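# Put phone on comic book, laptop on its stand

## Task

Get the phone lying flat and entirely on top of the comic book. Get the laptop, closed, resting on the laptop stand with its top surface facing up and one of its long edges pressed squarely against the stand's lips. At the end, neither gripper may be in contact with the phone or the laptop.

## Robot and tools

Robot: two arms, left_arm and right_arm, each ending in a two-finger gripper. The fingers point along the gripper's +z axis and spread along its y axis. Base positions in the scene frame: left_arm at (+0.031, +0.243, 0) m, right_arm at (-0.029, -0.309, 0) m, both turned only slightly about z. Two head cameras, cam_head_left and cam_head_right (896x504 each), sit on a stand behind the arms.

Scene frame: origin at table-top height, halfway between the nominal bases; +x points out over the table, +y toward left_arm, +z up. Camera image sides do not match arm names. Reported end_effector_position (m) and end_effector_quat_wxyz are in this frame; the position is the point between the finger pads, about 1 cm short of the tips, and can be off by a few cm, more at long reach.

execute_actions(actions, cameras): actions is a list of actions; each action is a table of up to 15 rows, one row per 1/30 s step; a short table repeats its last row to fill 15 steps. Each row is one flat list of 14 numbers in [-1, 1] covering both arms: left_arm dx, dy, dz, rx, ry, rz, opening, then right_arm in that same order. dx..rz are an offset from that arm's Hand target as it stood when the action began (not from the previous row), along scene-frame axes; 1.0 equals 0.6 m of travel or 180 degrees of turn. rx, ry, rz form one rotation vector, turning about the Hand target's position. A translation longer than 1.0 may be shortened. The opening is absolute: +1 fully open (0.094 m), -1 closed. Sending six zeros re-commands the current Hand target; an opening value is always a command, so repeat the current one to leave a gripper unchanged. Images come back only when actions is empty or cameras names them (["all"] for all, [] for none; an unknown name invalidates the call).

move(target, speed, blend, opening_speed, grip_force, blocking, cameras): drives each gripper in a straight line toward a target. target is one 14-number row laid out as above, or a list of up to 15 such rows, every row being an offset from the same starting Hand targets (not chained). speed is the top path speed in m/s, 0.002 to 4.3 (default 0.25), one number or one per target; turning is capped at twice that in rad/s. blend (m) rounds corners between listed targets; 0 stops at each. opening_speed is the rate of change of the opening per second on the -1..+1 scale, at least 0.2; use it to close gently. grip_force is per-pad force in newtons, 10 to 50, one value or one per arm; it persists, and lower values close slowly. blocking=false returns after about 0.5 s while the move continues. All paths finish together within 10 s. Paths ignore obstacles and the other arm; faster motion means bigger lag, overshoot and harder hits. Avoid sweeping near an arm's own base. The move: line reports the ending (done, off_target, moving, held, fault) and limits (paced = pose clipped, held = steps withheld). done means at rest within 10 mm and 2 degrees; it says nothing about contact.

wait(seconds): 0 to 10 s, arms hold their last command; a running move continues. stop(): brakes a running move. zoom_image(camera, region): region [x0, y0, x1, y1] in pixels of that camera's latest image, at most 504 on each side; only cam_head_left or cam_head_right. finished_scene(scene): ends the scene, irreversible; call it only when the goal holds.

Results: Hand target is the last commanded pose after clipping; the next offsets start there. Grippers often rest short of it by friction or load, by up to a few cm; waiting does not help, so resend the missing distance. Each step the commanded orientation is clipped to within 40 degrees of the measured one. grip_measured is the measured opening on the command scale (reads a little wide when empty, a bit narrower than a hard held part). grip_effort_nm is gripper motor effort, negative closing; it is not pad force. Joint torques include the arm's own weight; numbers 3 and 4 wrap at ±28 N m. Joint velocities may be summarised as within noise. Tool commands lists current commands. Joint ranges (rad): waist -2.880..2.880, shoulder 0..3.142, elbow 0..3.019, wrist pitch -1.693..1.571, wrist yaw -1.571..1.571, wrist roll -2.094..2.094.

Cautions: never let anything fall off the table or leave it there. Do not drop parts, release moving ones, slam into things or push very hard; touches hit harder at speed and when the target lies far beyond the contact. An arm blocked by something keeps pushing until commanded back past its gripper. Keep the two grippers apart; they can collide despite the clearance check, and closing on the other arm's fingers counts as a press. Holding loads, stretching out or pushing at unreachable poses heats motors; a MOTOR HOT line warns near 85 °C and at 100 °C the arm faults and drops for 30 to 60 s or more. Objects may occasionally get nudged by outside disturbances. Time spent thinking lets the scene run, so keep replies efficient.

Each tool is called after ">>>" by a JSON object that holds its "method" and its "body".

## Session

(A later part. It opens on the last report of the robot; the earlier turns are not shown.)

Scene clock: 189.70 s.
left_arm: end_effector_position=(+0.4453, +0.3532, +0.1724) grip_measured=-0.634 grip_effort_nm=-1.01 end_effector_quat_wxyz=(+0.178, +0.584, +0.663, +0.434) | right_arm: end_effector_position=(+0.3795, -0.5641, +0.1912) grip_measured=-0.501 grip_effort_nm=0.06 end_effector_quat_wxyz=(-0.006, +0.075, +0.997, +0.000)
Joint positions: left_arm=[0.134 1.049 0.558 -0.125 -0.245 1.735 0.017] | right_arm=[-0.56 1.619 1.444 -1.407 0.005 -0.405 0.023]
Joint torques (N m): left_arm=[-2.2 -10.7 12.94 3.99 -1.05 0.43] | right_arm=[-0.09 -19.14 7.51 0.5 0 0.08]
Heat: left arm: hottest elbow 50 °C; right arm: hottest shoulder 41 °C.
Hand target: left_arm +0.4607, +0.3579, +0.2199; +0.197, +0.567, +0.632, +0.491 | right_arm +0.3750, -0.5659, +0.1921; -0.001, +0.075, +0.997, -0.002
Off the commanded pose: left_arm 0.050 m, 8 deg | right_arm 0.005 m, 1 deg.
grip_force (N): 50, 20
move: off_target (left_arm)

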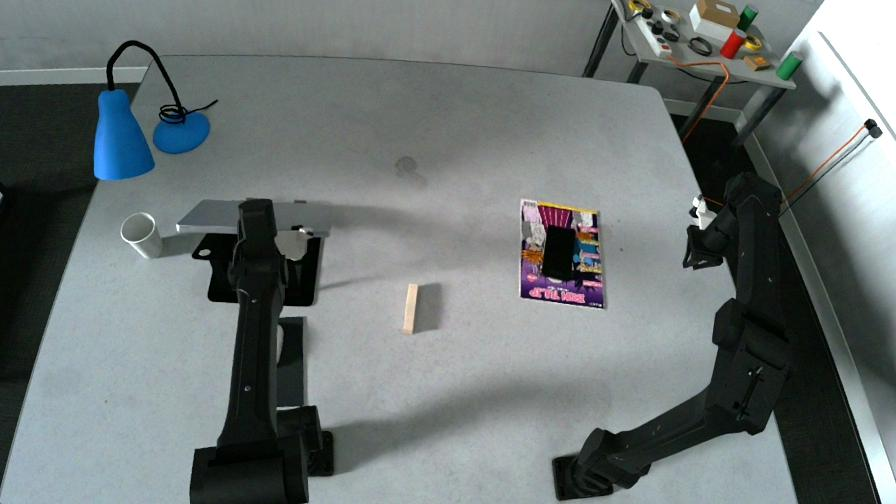

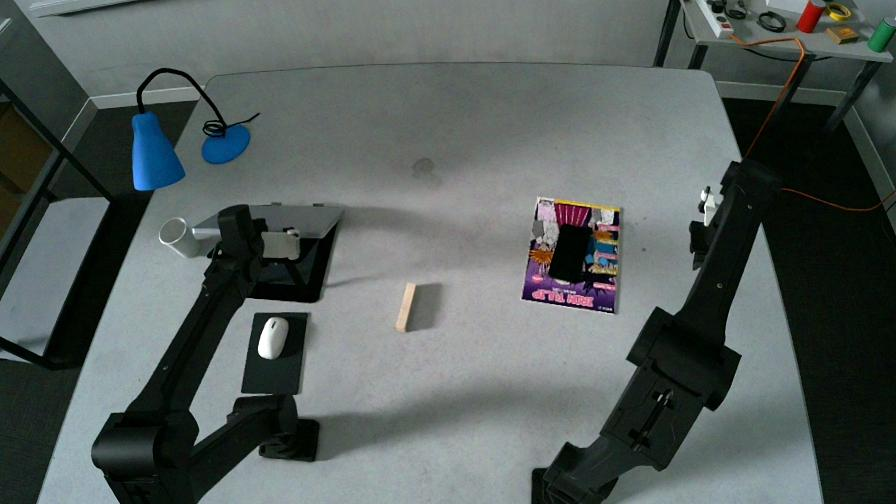

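>>> {"method": "move", "body": {"target": [0.005,0,-0.06,0,0,-0.004,-1,0,0,0,0,0,0,-0.5], "speed": 0.05, "cameras": ["all"]}}

>>> {"method": "zoom_image", "body": {"camera": "cam_head_left", "region": [150, 150, 350, 350]}}

>>> {"method": "zoom_image", "body": {"camera": "cam_head_right", "region": [150, 150, 350, 350]}}

Scene clock: 193.53 s.
left_arm: end_effector_position=(+0.4518, +0.3539, +0.1528) grip_measured=-0.633 grip_effort_nm=-1.01 end_effector_quat_wxyz=(+0.193, +0.571, +0.661, +0.447) | right_arm: end_effector_position=(+0.3795, -0.5641, +0.1912) grip_measured=-0.501 grip_effort_nm=0.06 end_effector_quat_wxyz=(-0.006, +0.075, +0.997, +0.000)
Joint positions: left_arm=[0.133 1.109 0.51 0.028 -0.245 1.721 0.017] | right_arm=[-0.56 1.619 1.444 -1.407 0.005 -0.405 0.023]
Joint torques (N m): left_arm=[-1.26 -9.58 11.48 3.66 -0.54 0.64] | right_arm=[-0.09 -19.02 7.5 0.5 0.01 0.09]
Heat: left arm: hottest elbow 49 °C; right arm: hottest shoulder 41 °C.
Hand target: left_arm +0.4636, +0.3579, +0.1839; +0.200, +0.571, +0.628, +0.489 | right_arm +0.3750, -0.5659, +0.1921; -0.001, +0.075, +0.997, -0.002
Off the commanded pose: left_arm 0.034 m, 6 deg | right_arm 0.005 m, 1 deg.
grip_force (N): 50, 20
move: off_target (left_arm)

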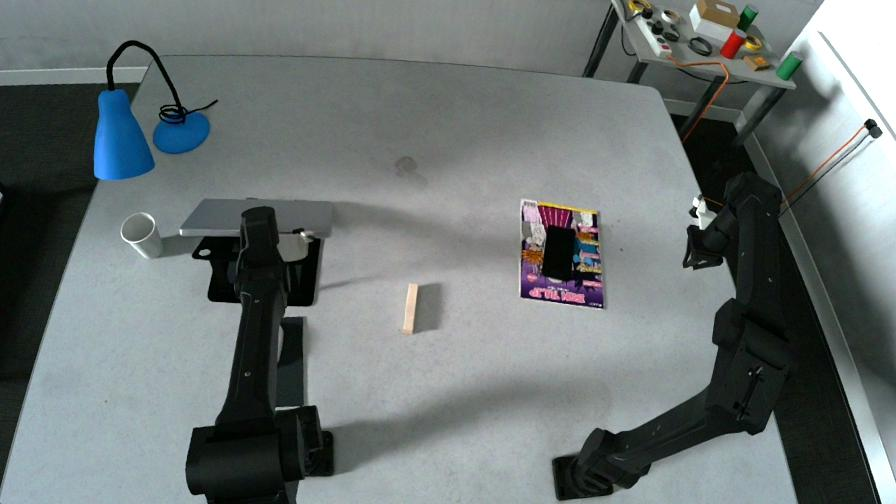

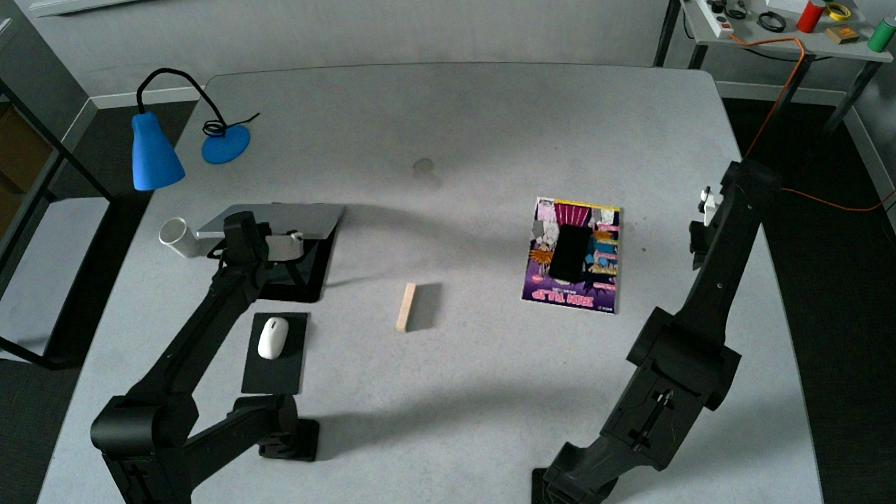

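Scaled by 2.520.

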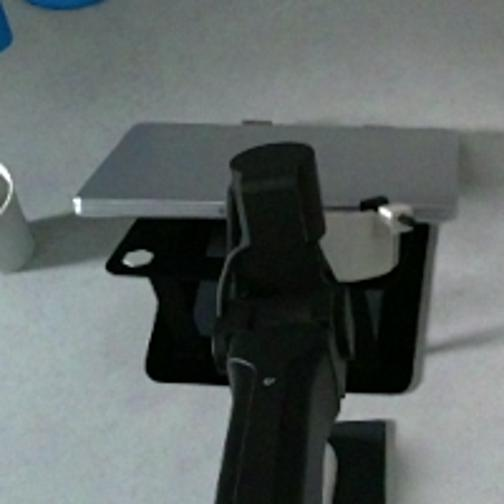

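Scaled by 2.520.

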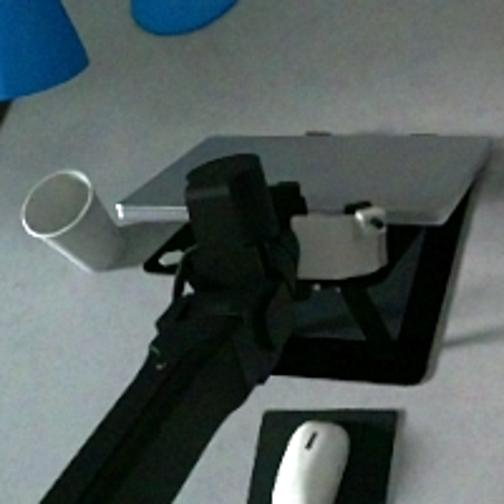

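>>> {"method": "move", "body": {"target": [0.02,0,-0.055,0,0,-0.008,-1,0,0,0,0,0,0,-0.5], "speed": 0.05, "cameras": ["all"]}}

>>> {"method": "zoom_image", "body": {"camera": "cam_head_left", "region": [150, 150, 350, 350]}}

>>> {"method": "zoom_image", "body": {"camera": "cam_head_right", "region": [150, 150, 350, 350]}}

Scene clock: 197.87 s.
left_arm: end_effector_position=(+0.4658, +0.3527, +0.1519) grip_measured=-0.633 grip_effort_nm=-1.01 end_effector_quat_wxyz=(+0.204, +0.582, +0.629, +0.473) | right_arm: end_effector_position=(+0.3795, -0.5641, +0.1912) grip_measured=-0.501 grip_effort_nm=0.06 end_effector_quat_wxyz=(-0.006, +0.075, +0.997, +0.000)
Joint positions: left_arm=[0.133 1.16 0.495 0.162 -0.225 1.788 0.017] | right_arm=[-0.56 1.619 1.444 -1.407 0.005 -0.405 0.023]
Joint torques (N m): left_arm=[-0.79 -4.07 10.14 4.16 -0.03 0.15] | right_arm=[-0.09 -19.02 7.5 0.49 0.01 0.08]
Heat: left arm: hottest elbow 48 °C; right arm: hottest shoulder 41 °C.
Hand target: left_arm +0.4756, +0.3579, +0.1508; +0.206, +0.579, +0.621, +0.487 | right_arm +0.3750, -0.5659, +0.1921; -0.001, +0.075, +0.997, -0.002
Off the commanded pose: left_arm 0.011 m, 2 deg | right_arm 0.005 m, 1 deg.
grip_force (N): 50, 20
move: off_target (left_arm)

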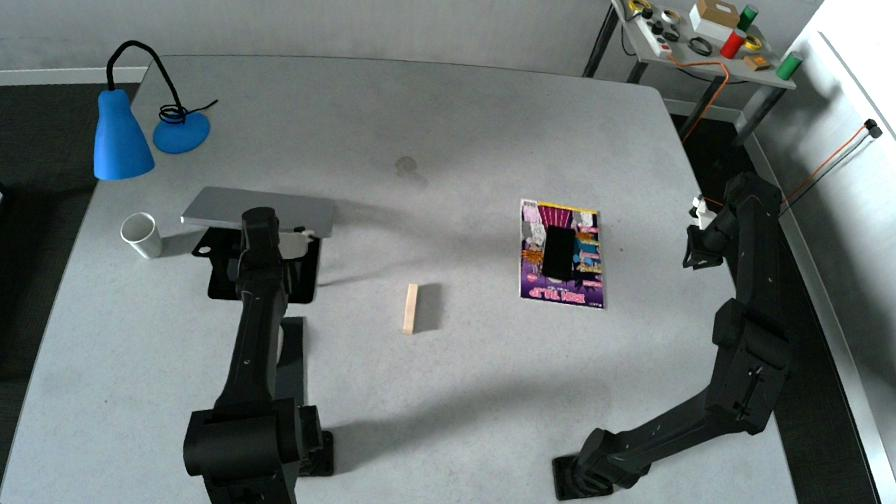

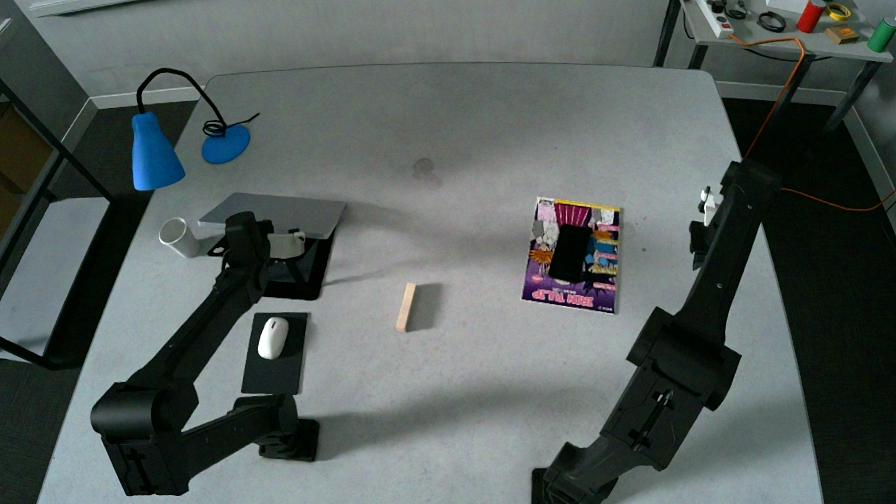

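Scaled by 2.520.

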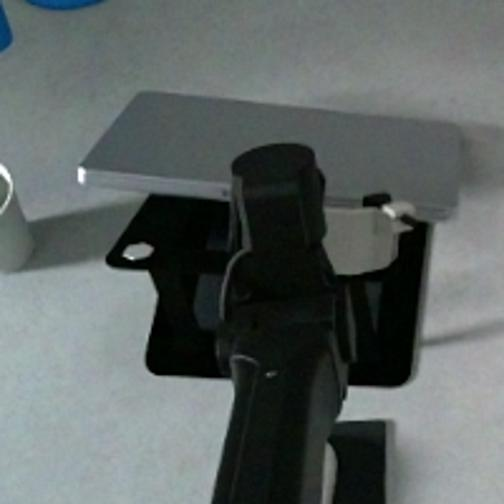

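Scaled by 2.520.

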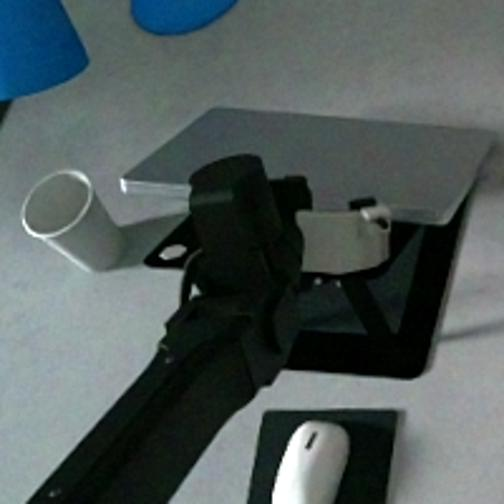

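>>> {"method": "move", "body": {"target": [-0.03,0,0.055,0,0.025,0.02,-1,0,0,0,0,0,0,-0.5], "speed": 0.08, "cameras": ["all"]}}

>>> {"method": "zoom_image", "body": {"camera": "cam_head_left", "region": [150, 150, 350, 350]}}

>>> {"method": "zoom_image", "body": {"camera": "cam_head_right", "region": [150, 150, 350, 350]}}

Scene clock: 204.97 s.
left_arm: end_effector_position=(+0.4444, +0.3531, +0.1466) grip_measured=-0.634 grip_effort_nm=-1.01 end_effector_quat_wxyz=(+0.177, +0.567, +0.675, +0.438) | right_arm: end_effector_position=(+0.3795, -0.5641, +0.1912) grip_measured=-0.501 grip_effort_nm=0.06 end_effector_quat_wxyz=(-0.006, +0.075, +0.997, +0.000)
Joint positions: left_arm=[0.121 1.102 0.51 -0.022 -0.28 1.693 0.017] | right_arm=[-0.56 1.619 1.444 -1.407 0.005 -0.405 0.023]
Joint torques (N m): left_arm=[-2.08 -9.52 14.93 0.62 -1.16 0.75] | right_arm=[-0.03 -19.14 7.51 0.5 0 0.08]
Heat: left arm: hottest elbow 47 °C; right arm: hottest shoulder 41 °C.
Hand target: left_arm +0.4576, +0.3578, +0.1840; +0.166, +0.578, +0.646, +0.470 | right_arm +0.3750, -0.5659, +0.1921; -0.001, +0.075, +0.997, -0.002
Off the commanded pose: left_arm 0.040 m, 5 deg | right_arm 0.005 m, 1 deg.
grip_force (N): 50, 20
move: off_target (left_arm)

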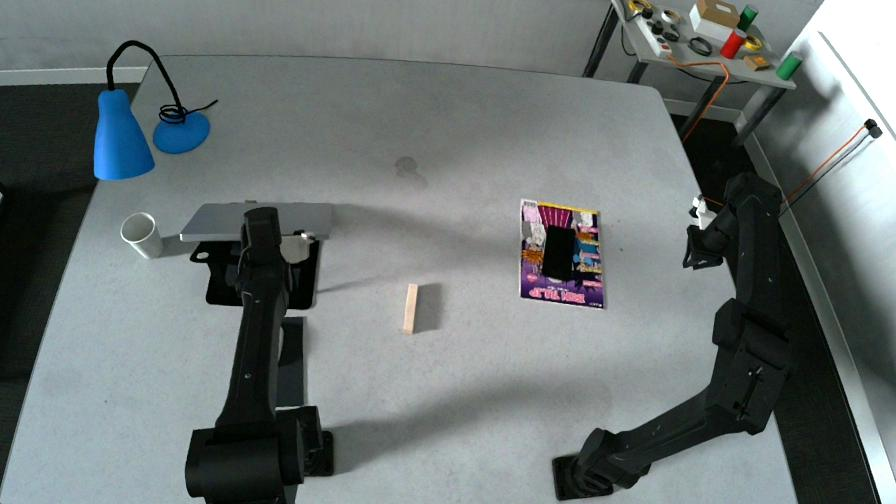

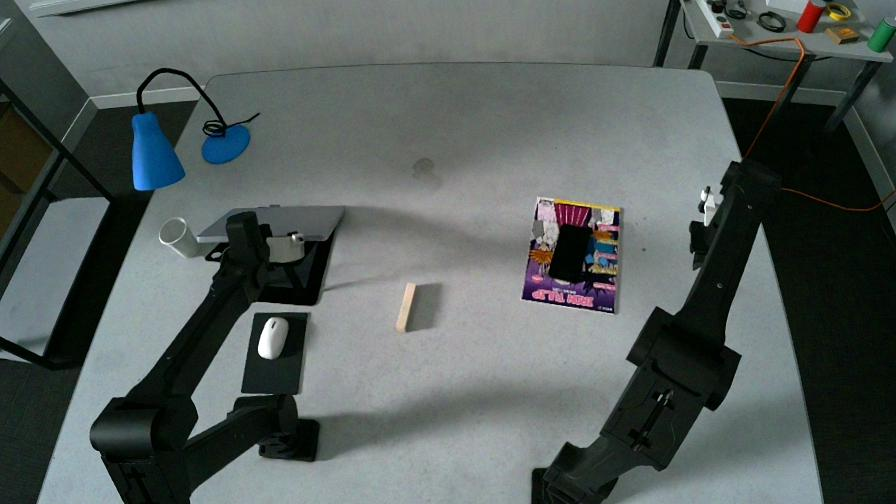

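Scaled by 2.520.

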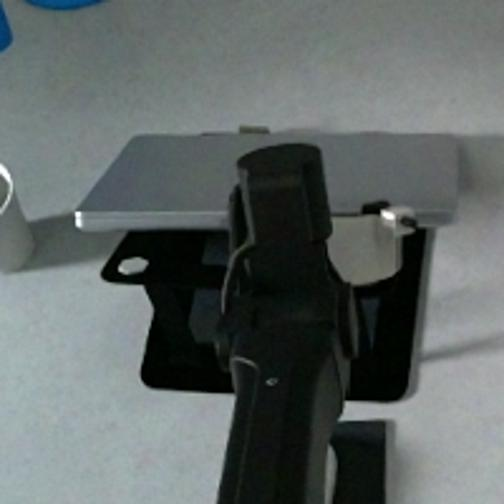

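Scaled by 2.520.

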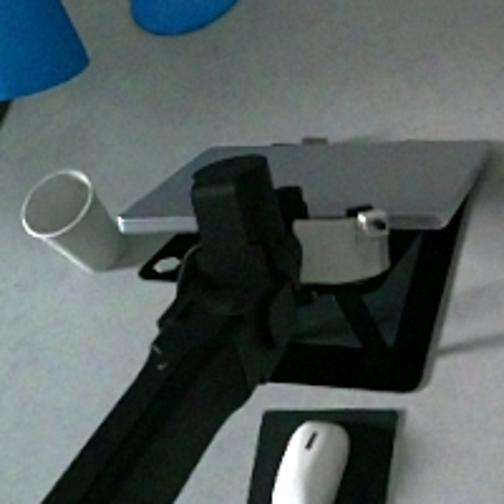

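>>> {"method": "move", "body": {"target": [0.02,0,-0.02,0,0.025,-0.01,-1,0,0,0,0,0,0,-0.5], "speed": 0.05, "cameras": ["all"]}}

>>> {"method": "zoom_image", "body": {"camera": "cam_head_left", "region": [150, 150, 350, 350]}}

>>> {"method": "zoom_image", "body": {"camera": "cam_head_right", "region": [150, 150, 350, 350]}}

Scene clock: 208.83 s.
left_arm: end_effector_position=(+0.4500, +0.3532, +0.1505) grip_measured=-0.634 grip_effort_nm=-1.00 end_effector_quat_wxyz=(+0.168, +0.576, +0.676, +0.427) | right_arm: end_effector_position=(+0.3795, -0.5641, +0.1912) grip_measured=-0.501 grip_effort_nm=0.06 end_effector_quat_wxyz=(-0.006, +0.075, +0.997, +0.000)
Joint positions: left_arm=[0.12 1.113 0.548 -0.08 -0.276 1.698 0.017] | right_arm=[-0.56 1.619 1.444 -1.407 0.005 -0.405 0.023]
Joint torques (N m): left_arm=[-1.79 -5.71 15.87 0.66 -0.47 0.95] | right_arm=[0.03 -19.02 7.51 0.47 0 0.08]
Motor temperatures (°C): left_arm=[23 26 46 24 29 24 29] | right_arm=[26 41 36 25 24 23 25]
Heat: left arm: hottest elbow 46 °C; right arm: hottest shoulder 41 °C.
Hand target: left_arm +0.4697, +0.3578, +0.1719; +0.148, +0.606, +0.643, +0.444 | right_arm +0.3750, -0.5659, +0.1921; -0.001, +0.075, +0.997, -0.002
Off the commanded pose: left_arm 0.029 m, 6 deg | right_arm 0.005 m, 1 deg.
grip_force (N): 50, 20
move: off_target (left_arm)

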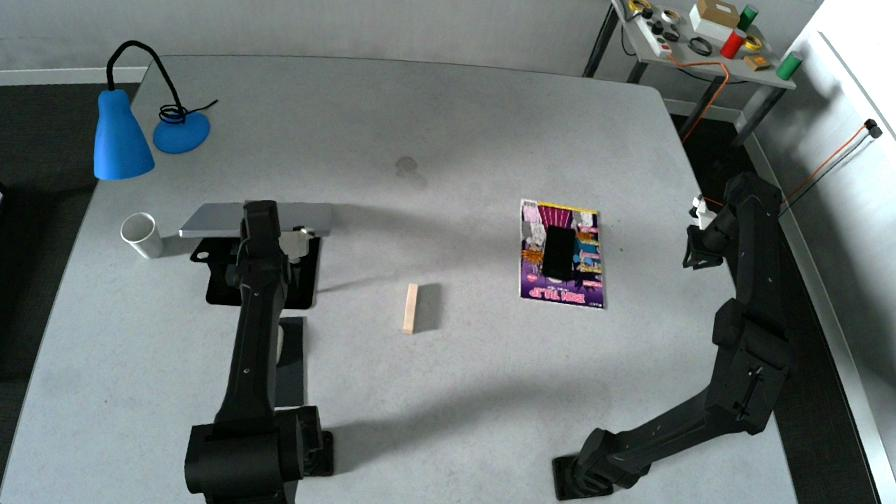

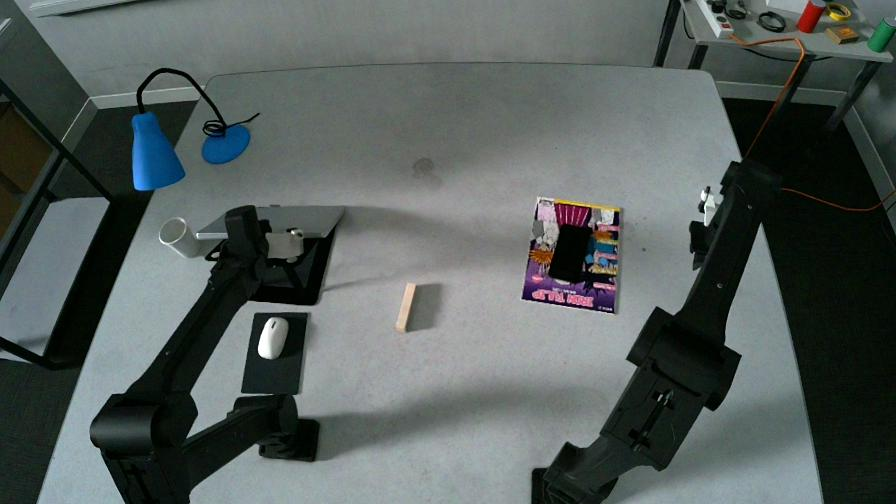

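Scaled by 2.520.

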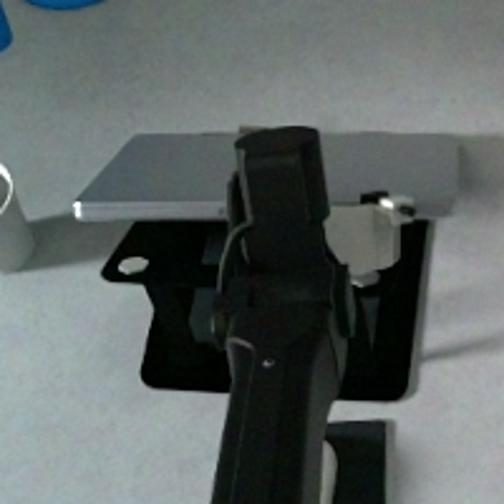

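Scaled by 2.520.

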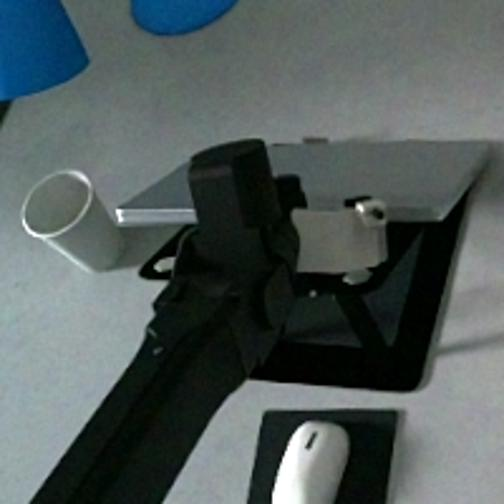

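>>> {"method": "move", "body": {"target": [0.015,0,-0.025,0,0,-0.02,-1,0,0,0,0,0,0,-0.5], "speed": 0.05, "cameras": ["all"]}}

>>> {"method": "zoom_image", "body": {"camera": "cam_head_left", "region": [150, 150, 350, 350]}}

>>> {"method": "zoom_image", "body": {"camera": "cam_head_right", "region": [150, 150, 350, 350]}}

Scene clock: 212.73 s.
left_arm: end_effector_position=(+0.4546, +0.3573, +0.1482) grip_measured=-0.634 grip_effort_nm=-1.01 end_effector_quat_wxyz=(+0.178, +0.586, +0.667, +0.425) | right_arm: end_effector_position=(+0.3795, -0.5641, +0.1912) grip_measured=-0.501 grip_effort_nm=0.06 end_effector_quat_wxyz=(-0.006, +0.075, +0.997, +0.000)
Joint positions: left_arm=[0.148 1.13 0.548 -0.051 -0.225 1.732 0.017] | right_arm=[-0.56 1.619 1.444 -1.407 0.005 -0.405 0.023]
Joint torques (N m): left_arm=[-1.49 -3.66 14.94 2.22 0.21 1.16] | right_arm=[-0.03 -18.96 7.5 0.5 0 0.08]
Heat: left arm: hottest elbow 46 °C; right arm: hottest shoulder 41 °C.
Hand target: left_arm +0.4786, +0.3579, +0.1569; +0.162, +0.626, +0.624, +0.439 | right_arm +0.3750, -0.5659, +0.1921; -0.001, +0.075, +0.997, -0.002
Off the commanded pose: left_arm 0.026 m, 7 deg | right_arm 0.005 m, 1 deg.
grip_force (N): 50, 20
move: off_target (left_arm)

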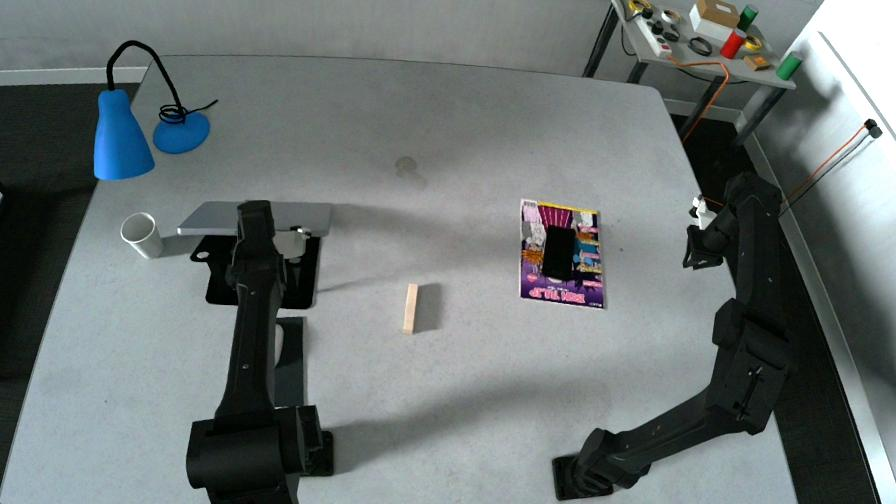

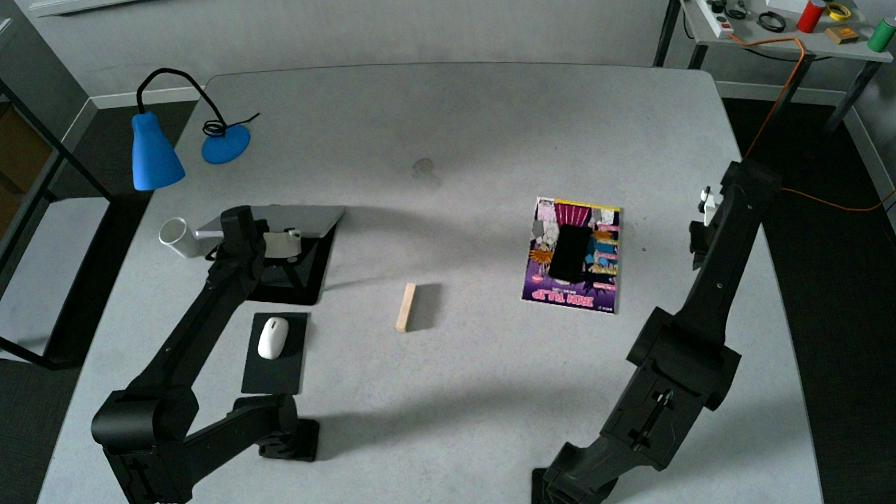

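Scaled by 2.520.

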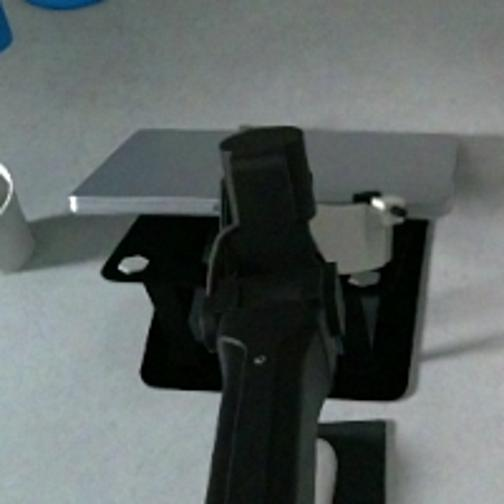

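Scaled by 2.520.

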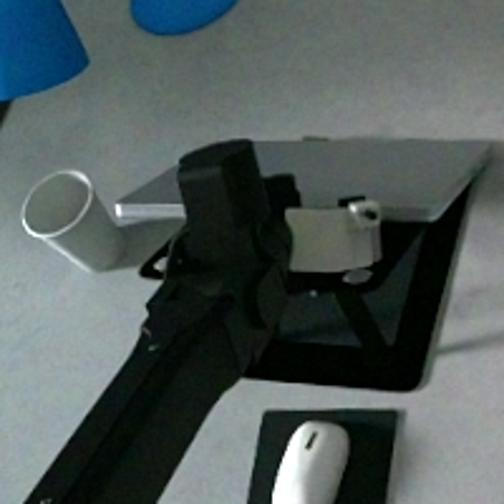

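>>> {"method": "move", "body": {"target": [0.04,0,-0.02,0,0,-0.02,-1,0,0,0,0,0,0,-0.5], "speed": 0.05, "cameras": ["all"]}}

>>> {"method": "zoom_image", "body": {"camera": "cam_head_left", "region": [150, 150, 350, 350]}}

>>> {"method": "zoom_image", "body": {"camera": "cam_head_right", "region": [150, 150, 350, 350]}}

Scene clock: 216.43 s.
left_arm: end_effector_position=(+0.4806, +0.3559, +0.1490) grip_measured=-0.634 grip_effort_nm=-1.01 end_effector_quat_wxyz=(+0.195, +0.609, +0.640, +0.426) | right_arm: end_effector_position=(+0.3795, -0.5641, +0.1912) grip_measured=-0.501 grip_effort_nm=0.06 end_effector_quat_wxyz=(-0.006, +0.075, +0.997, +0.000)
Joint positions: left_arm=[0.159 1.2 0.589 0.007 -0.16 1.793 0.017] | right_arm=[-0.56 1.619 1.444 -1.407 0.005 -0.405 0.023]
Joint torques (N m): left_arm=[-1.61 -4.01 13.68 2.44 0.29 0.97] | right_arm=[0.03 -19.08 7.51 0.5 0 0.09]
Heat: left arm: hottest elbow 46 °C; right arm: hottest shoulder 41 °C.
Hand target: left_arm +0.5026, +0.3578, +0.1448; +0.176, +0.645, +0.604, +0.434 | right_arm +0.3750, -0.5659, +0.1921; -0.001, +0.075, +0.997, -0.002
Off the commanded pose: left_arm 0.022 m, 6 deg | right_arm 0.005 m, 1 deg.
grip_force (N): 50, 20
move: off_target (left_arm)

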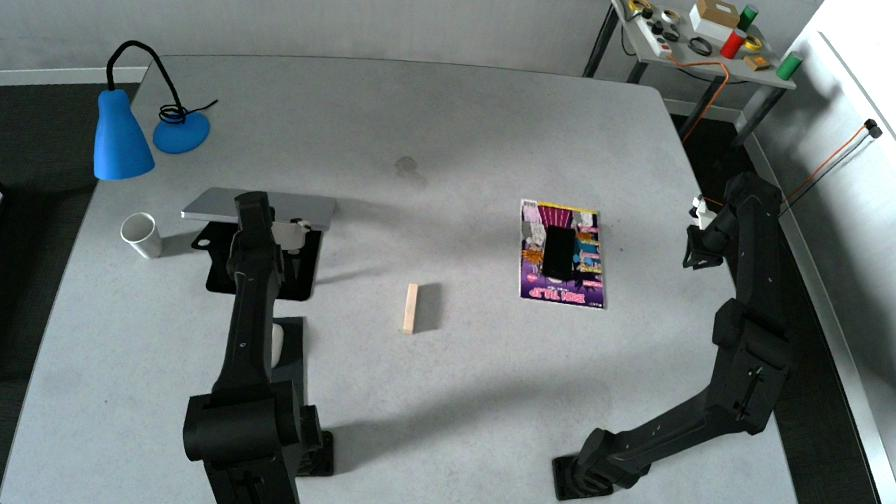

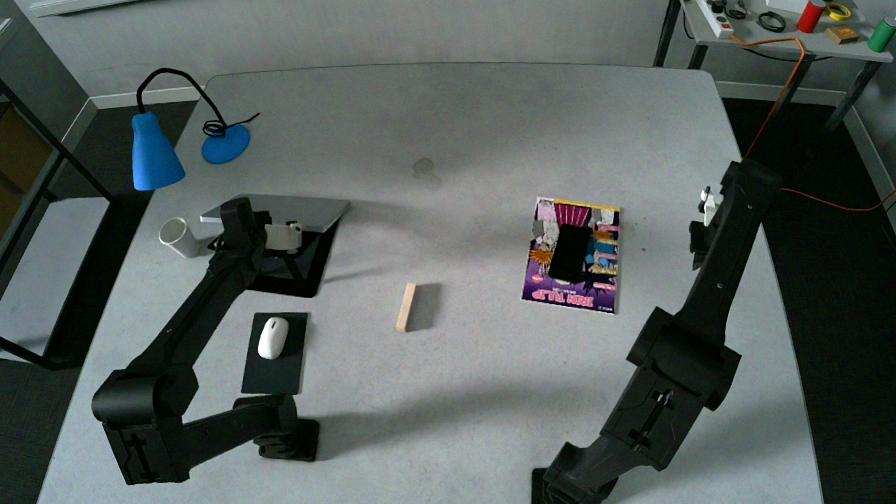

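Scaled by 2.520.

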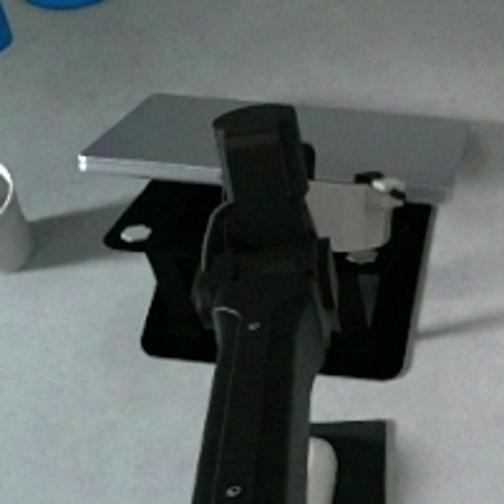

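Scaled by 2.520.

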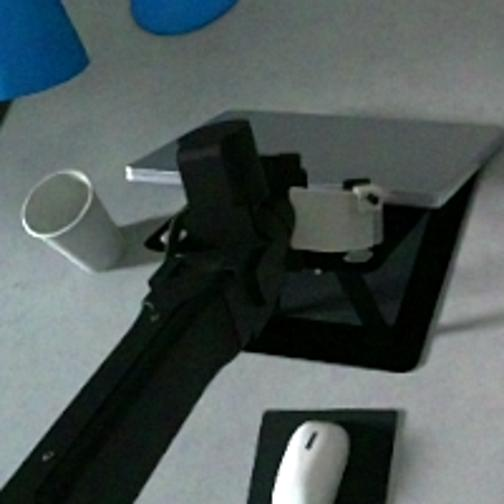

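>>> {"method": "move", "body": {"target": [0,0,-0.04,0,0,0,-1,0,0,0,0,0,0,-0.5], "speed": 0.04}}

>>> {"method": "move", "body": {"target": [0,0,0,0,0,0,0.0,0,0,0,0,0,0,-0.5], "opening_speed": 0.25}}

>>> {"method": "move", "body": {"target": [0,0,-0.03,0,0,0,0.6,0,0,0,0,0,0,-0.5], "opening_speed": 0.4, "speed": 0.03, "cameras": ["all"]}}

>>> {"method": "zoom_image", "body": {"camera": "cam_head_left", "region": [150, 150, 350, 350]}}

>>> {"method": "zoom_image", "body": {"camera": "cam_head_right", "region": [150, 150, 350, 350]}}

Scene clock: 221.70 s.
left_arm: end_effector_position=(+0.4904, +0.3558, +0.1506) grip_measured=-0.634 grip_effort_nm=-1.01 end_effector_quat_wxyz=(+0.200, +0.617, +0.620, +0.442) | right_arm: end_effector_position=(+0.3795, -0.5641, +0.1912) grip_measured=-0.501 grip_effort_nm=0.06 end_effector_quat_wxyz=(-0.006, +0.075, +0.997, +0.000)
Joint positions: left_arm=[0.159 1.226 0.589 0.072 -0.148 1.835 0.017] | right_arm=[-0.56 1.619 1.444 -1.407 0.005 -0.405 0.023]
Joint torques (N m): left_arm=[-1.08 -2.67 10.37 3.07 -0.05 0.51] | right_arm=[-0.09 -19.08 7.5 0.51 0.01 0.08]
Heat: left arm: hottest elbow 46 °C; right arm: hottest shoulder 41 °C.
Hand target: left_arm +0.5026, +0.3579, +0.1208; +0.176, +0.645, +0.604, +0.434 | right_arm +0.3750, -0.5659, +0.1921; -0.001, +0.075, +0.997, -0.002
Off the commanded pose: left_arm 0.032 m, 5 deg | right_arm 0.005 m, 1 deg.
grip_force (N): 50, 20
move: off_target (left_arm)

Scene clock: 226.00 s.
left_arm: end_effector_position=(+0.4914, +0.3549, +0.1513) grip_measured=-0.002 grip_effort_nm=0.08 end_effector_quat_wxyz=(+0.195, +0.628, +0.607, +0.446) | right_arm: end_effector_position=(+0.3795, -0.5641, +0.1912) grip_measured=-0.501 grip_effort_nm=0.06 end_effector_quat_wxyz=(-0.006, +0.075, +0.997, +0.000)
Joint positions: left_arm=[0.159 1.227 0.589 0.078 -0.142 1.871 0.047] | right_arm=[-0.56 1.619 1.444 -1.407 0.005 -0.405 0.023]
Joint torques (N m): left_arm=[-2.14 -1.73 10.22 3.11 -0.29 0.3] | right_arm=[-0.03 -19.02 7.51 0.5 0 0.08]
Heat: left arm: hottest elbow 45 °C; right arm: hottest shoulder 41 °C.
Hand target: left_arm +0.5026, +0.3579, +0.1209; +0.176, +0.645, +0.604, +0.434 | right_arm +0.3750, -0.5659, +0.1921; -0.001, +0.075, +0.997, -0.002
Off the commanded pose: left_arm 0.033 m, 3 deg | right_arm 0.005 m, 1 deg.
grip_force (N): 50, 20
move: off_target (left_arm)

Scene clock: 227.83 s.
left_arm: end_effector_position=(+0.5072, +0.3579, +0.1615) grip_measured=+0.595 grip_effort_nm=0.25 end_effector_quat_wxyz=(+0.213, +0.615, +0.590, +0.477) | right_arm: end_effector_position=(+0.3795, -0.5641, +0.1912) grip_measured=-0.501 grip_effort_nm=0.06 end_effector_quat_wxyz=(-0.006, +0.075, +0.997, +0.000)
Joint positions: left_arm=[0.161 1.262 0.591 0.195 -0.138 1.886 0.075] | right_arm=[-0.56 1.619 1.444 -1.407 0.005 -0.405 0.023]
Joint torques (N m): left_arm=[-1.03 -2.78 7.73 1.06 -0.43 0.13] | right_arm=[0.03 -19.14 7.51 0.5 0.01 0.08]
Heat: left arm: hottest elbow 45 °C; right arm: hottest shoulder 41 °C.
Hand target: left_arm +0.5026, +0.3579, +0.1030; +0.176, +0.645, +0.604, +0.434 | right_arm +0.3750, -0.5659, +0.1921; -0.001, +0.075, +0.997, -0.002
Off the commanded pose: left_arm 0.059 m, 8 deg | right_arm 0.005 m, 1 deg.
grip_force (N): 50, 20
move: off_target (left_arm)

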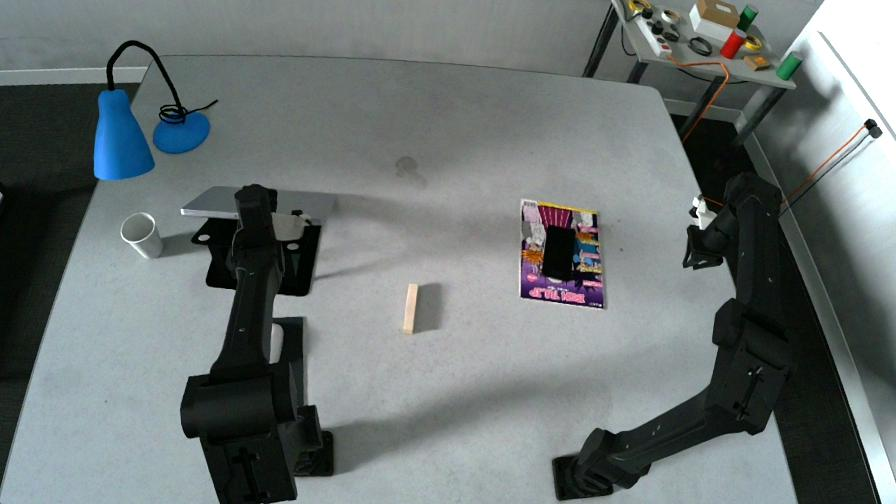

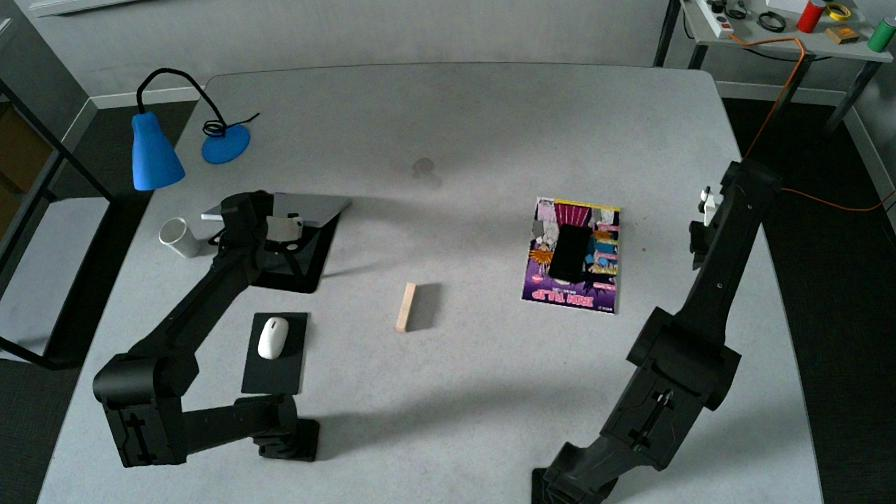

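Scaled by 2.520.

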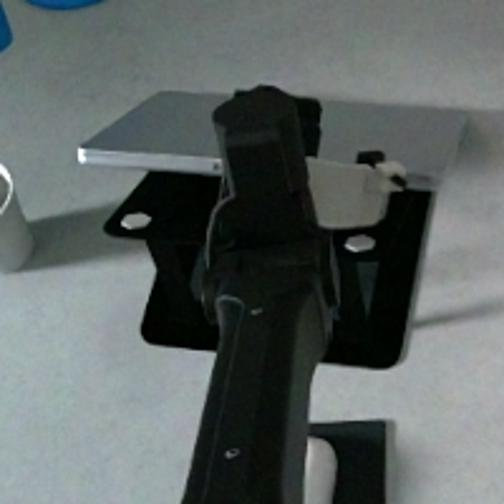

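Scaled by 2.520.

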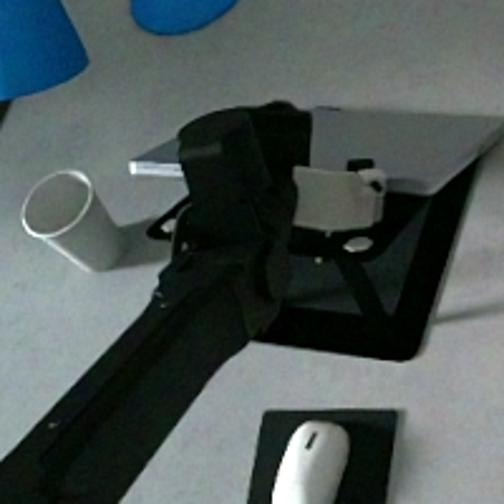

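>>> {"method": "move", "body": {"target": [-0.1,-0.03,0.02,0,0,0,0.6,0,0,0,0,0,0,-0.5], "speed": 0.04}}

>>> {"method": "move", "body": {"target": [-0.08,-0.025,0.01,0,0,0,0.6,0,0,0,0,0,0,-0.5], "speed": 0.04, "cameras": ["all"]}}

>>> {"method": "zoom_image", "body": {"camera": "cam_head_left", "region": [150, 150, 350, 350]}}

>>> {"method": "zoom_image", "body": {"camera": "cam_head_right", "region": [150, 150, 350, 350]}}

Scene clock: 233.87 s.
left_arm: end_effector_position=(+0.4714, +0.3511, +0.1632) grip_measured=+0.596 grip_effort_nm=0.22 end_effector_quat_wxyz=(+0.209, +0.612, +0.595, +0.477) | right_arm: end_effector_position=(+0.3795, -0.5641, +0.1912) grip_measured=-0.501 grip_effort_nm=0.06 end_effector_quat_wxyz=(-0.006, +0.075, +0.997, +0.000)
Joint positions: left_arm=[0.154 1.145 0.511 0.152 -0.157 1.876 0.075] | right_arm=[-0.56 1.619 1.444 -1.407 0.005 -0.405 0.023]
Joint torques (N m): left_arm=[-2.14 -7 3.59 -0.35 -0.36 0.15] | right_arm=[0.09 -18.96 7.5 0.5 0 0.08]
Heat: left arm: hottest elbow 43 °C; right arm: hottest shoulder 41 °C.
Hand target: left_arm +0.4426, +0.3399, +0.1149; +0.176, +0.645, +0.604, +0.434 | right_arm +0.3750, -0.5659, +0.1921; -0.001, +0.075, +0.997, -0.002
Off the commanded pose: left_arm 0.057 m, 7 deg | right_arm 0.005 m, 1 deg.
grip_force (N): 50, 20
move: off_target (left_arm)

Scene clock: 235.77 s.
left_arm: end_effector_position=(+0.4193, +0.3368, +0.1624) grip_measured=+0.597 grip_effort_nm=0.21 end_effector_quat_wxyz=(+0.202, +0.614, +0.600, +0.472) | right_arm: end_effector_position=(+0.3795, -0.5641, +0.1912) grip_measured=-0.501 grip_effort_nm=0.06 end_effector_quat_wxyz=(-0.006, +0.075, +0.997, +0.000)
Joint positions: left_arm=[0.13 0.95 0.407 0.041 -0.185 1.862 0.075] | right_arm=[-0.56 1.619 1.444 -1.407 0.005 -0.405 0.023]
Joint torques (N m): left_arm=[-3.49 -5.07 4.89 -0.01 -0.18 0.07] | right_arm=[-0.09 -19.08 7.54 0.5 0.01 0.08]
Heat: left arm: hottest elbow 43 °C; right arm: hottest shoulder 41 °C.
Hand target: left_arm +0.3946, +0.3250, +0.1209; +0.175, +0.645, +0.604, +0.434 | right_arm +0.3750, -0.5659, +0.1921; -0.001, +0.075, +0.997, -0.002
Off the commanded pose: left_arm 0.050 m, 6 deg | right_arm 0.005 m, 1 deg.
grip_force (N): 50, 20
move: off_target (left_arm)

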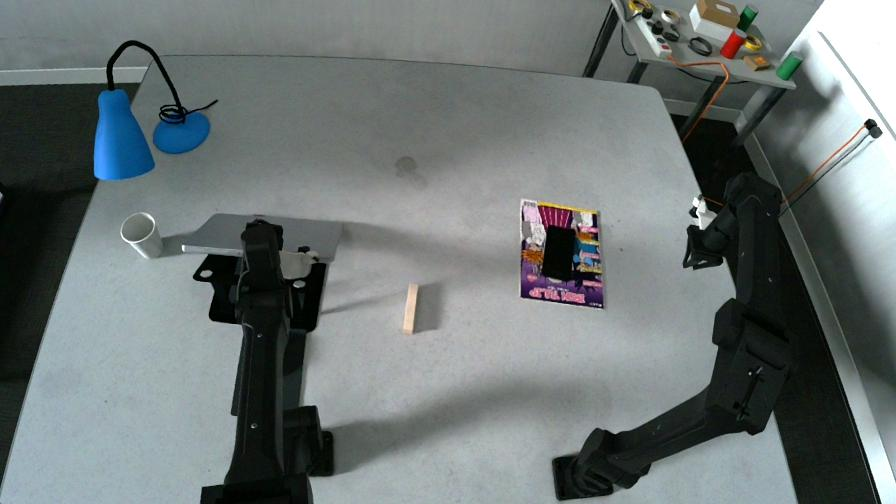

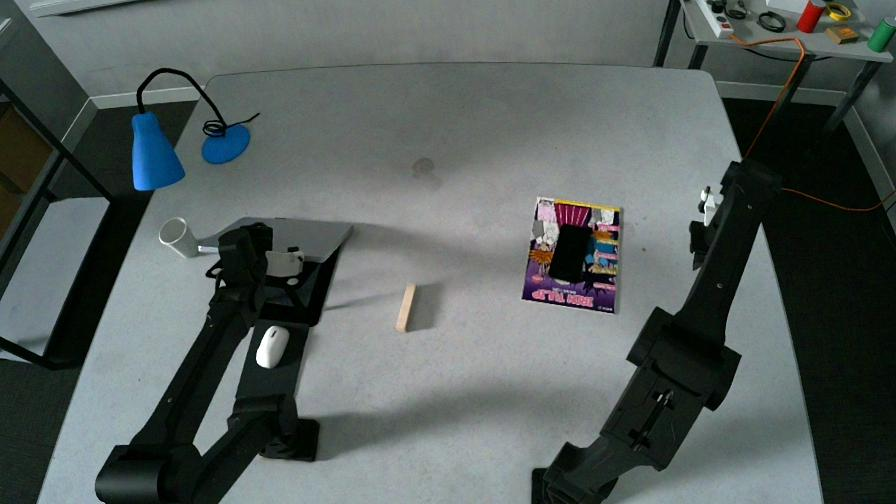

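Scaled by 2.520.

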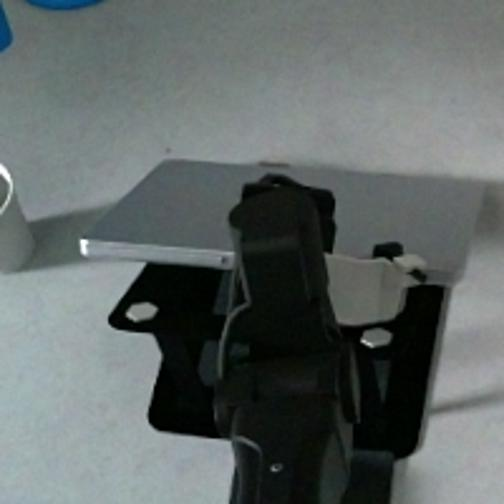

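Scaled by 2.520.

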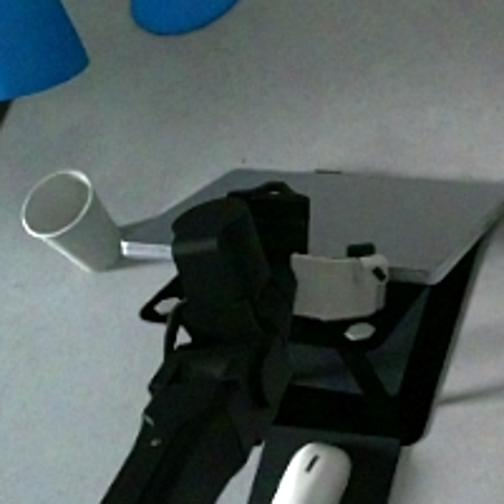

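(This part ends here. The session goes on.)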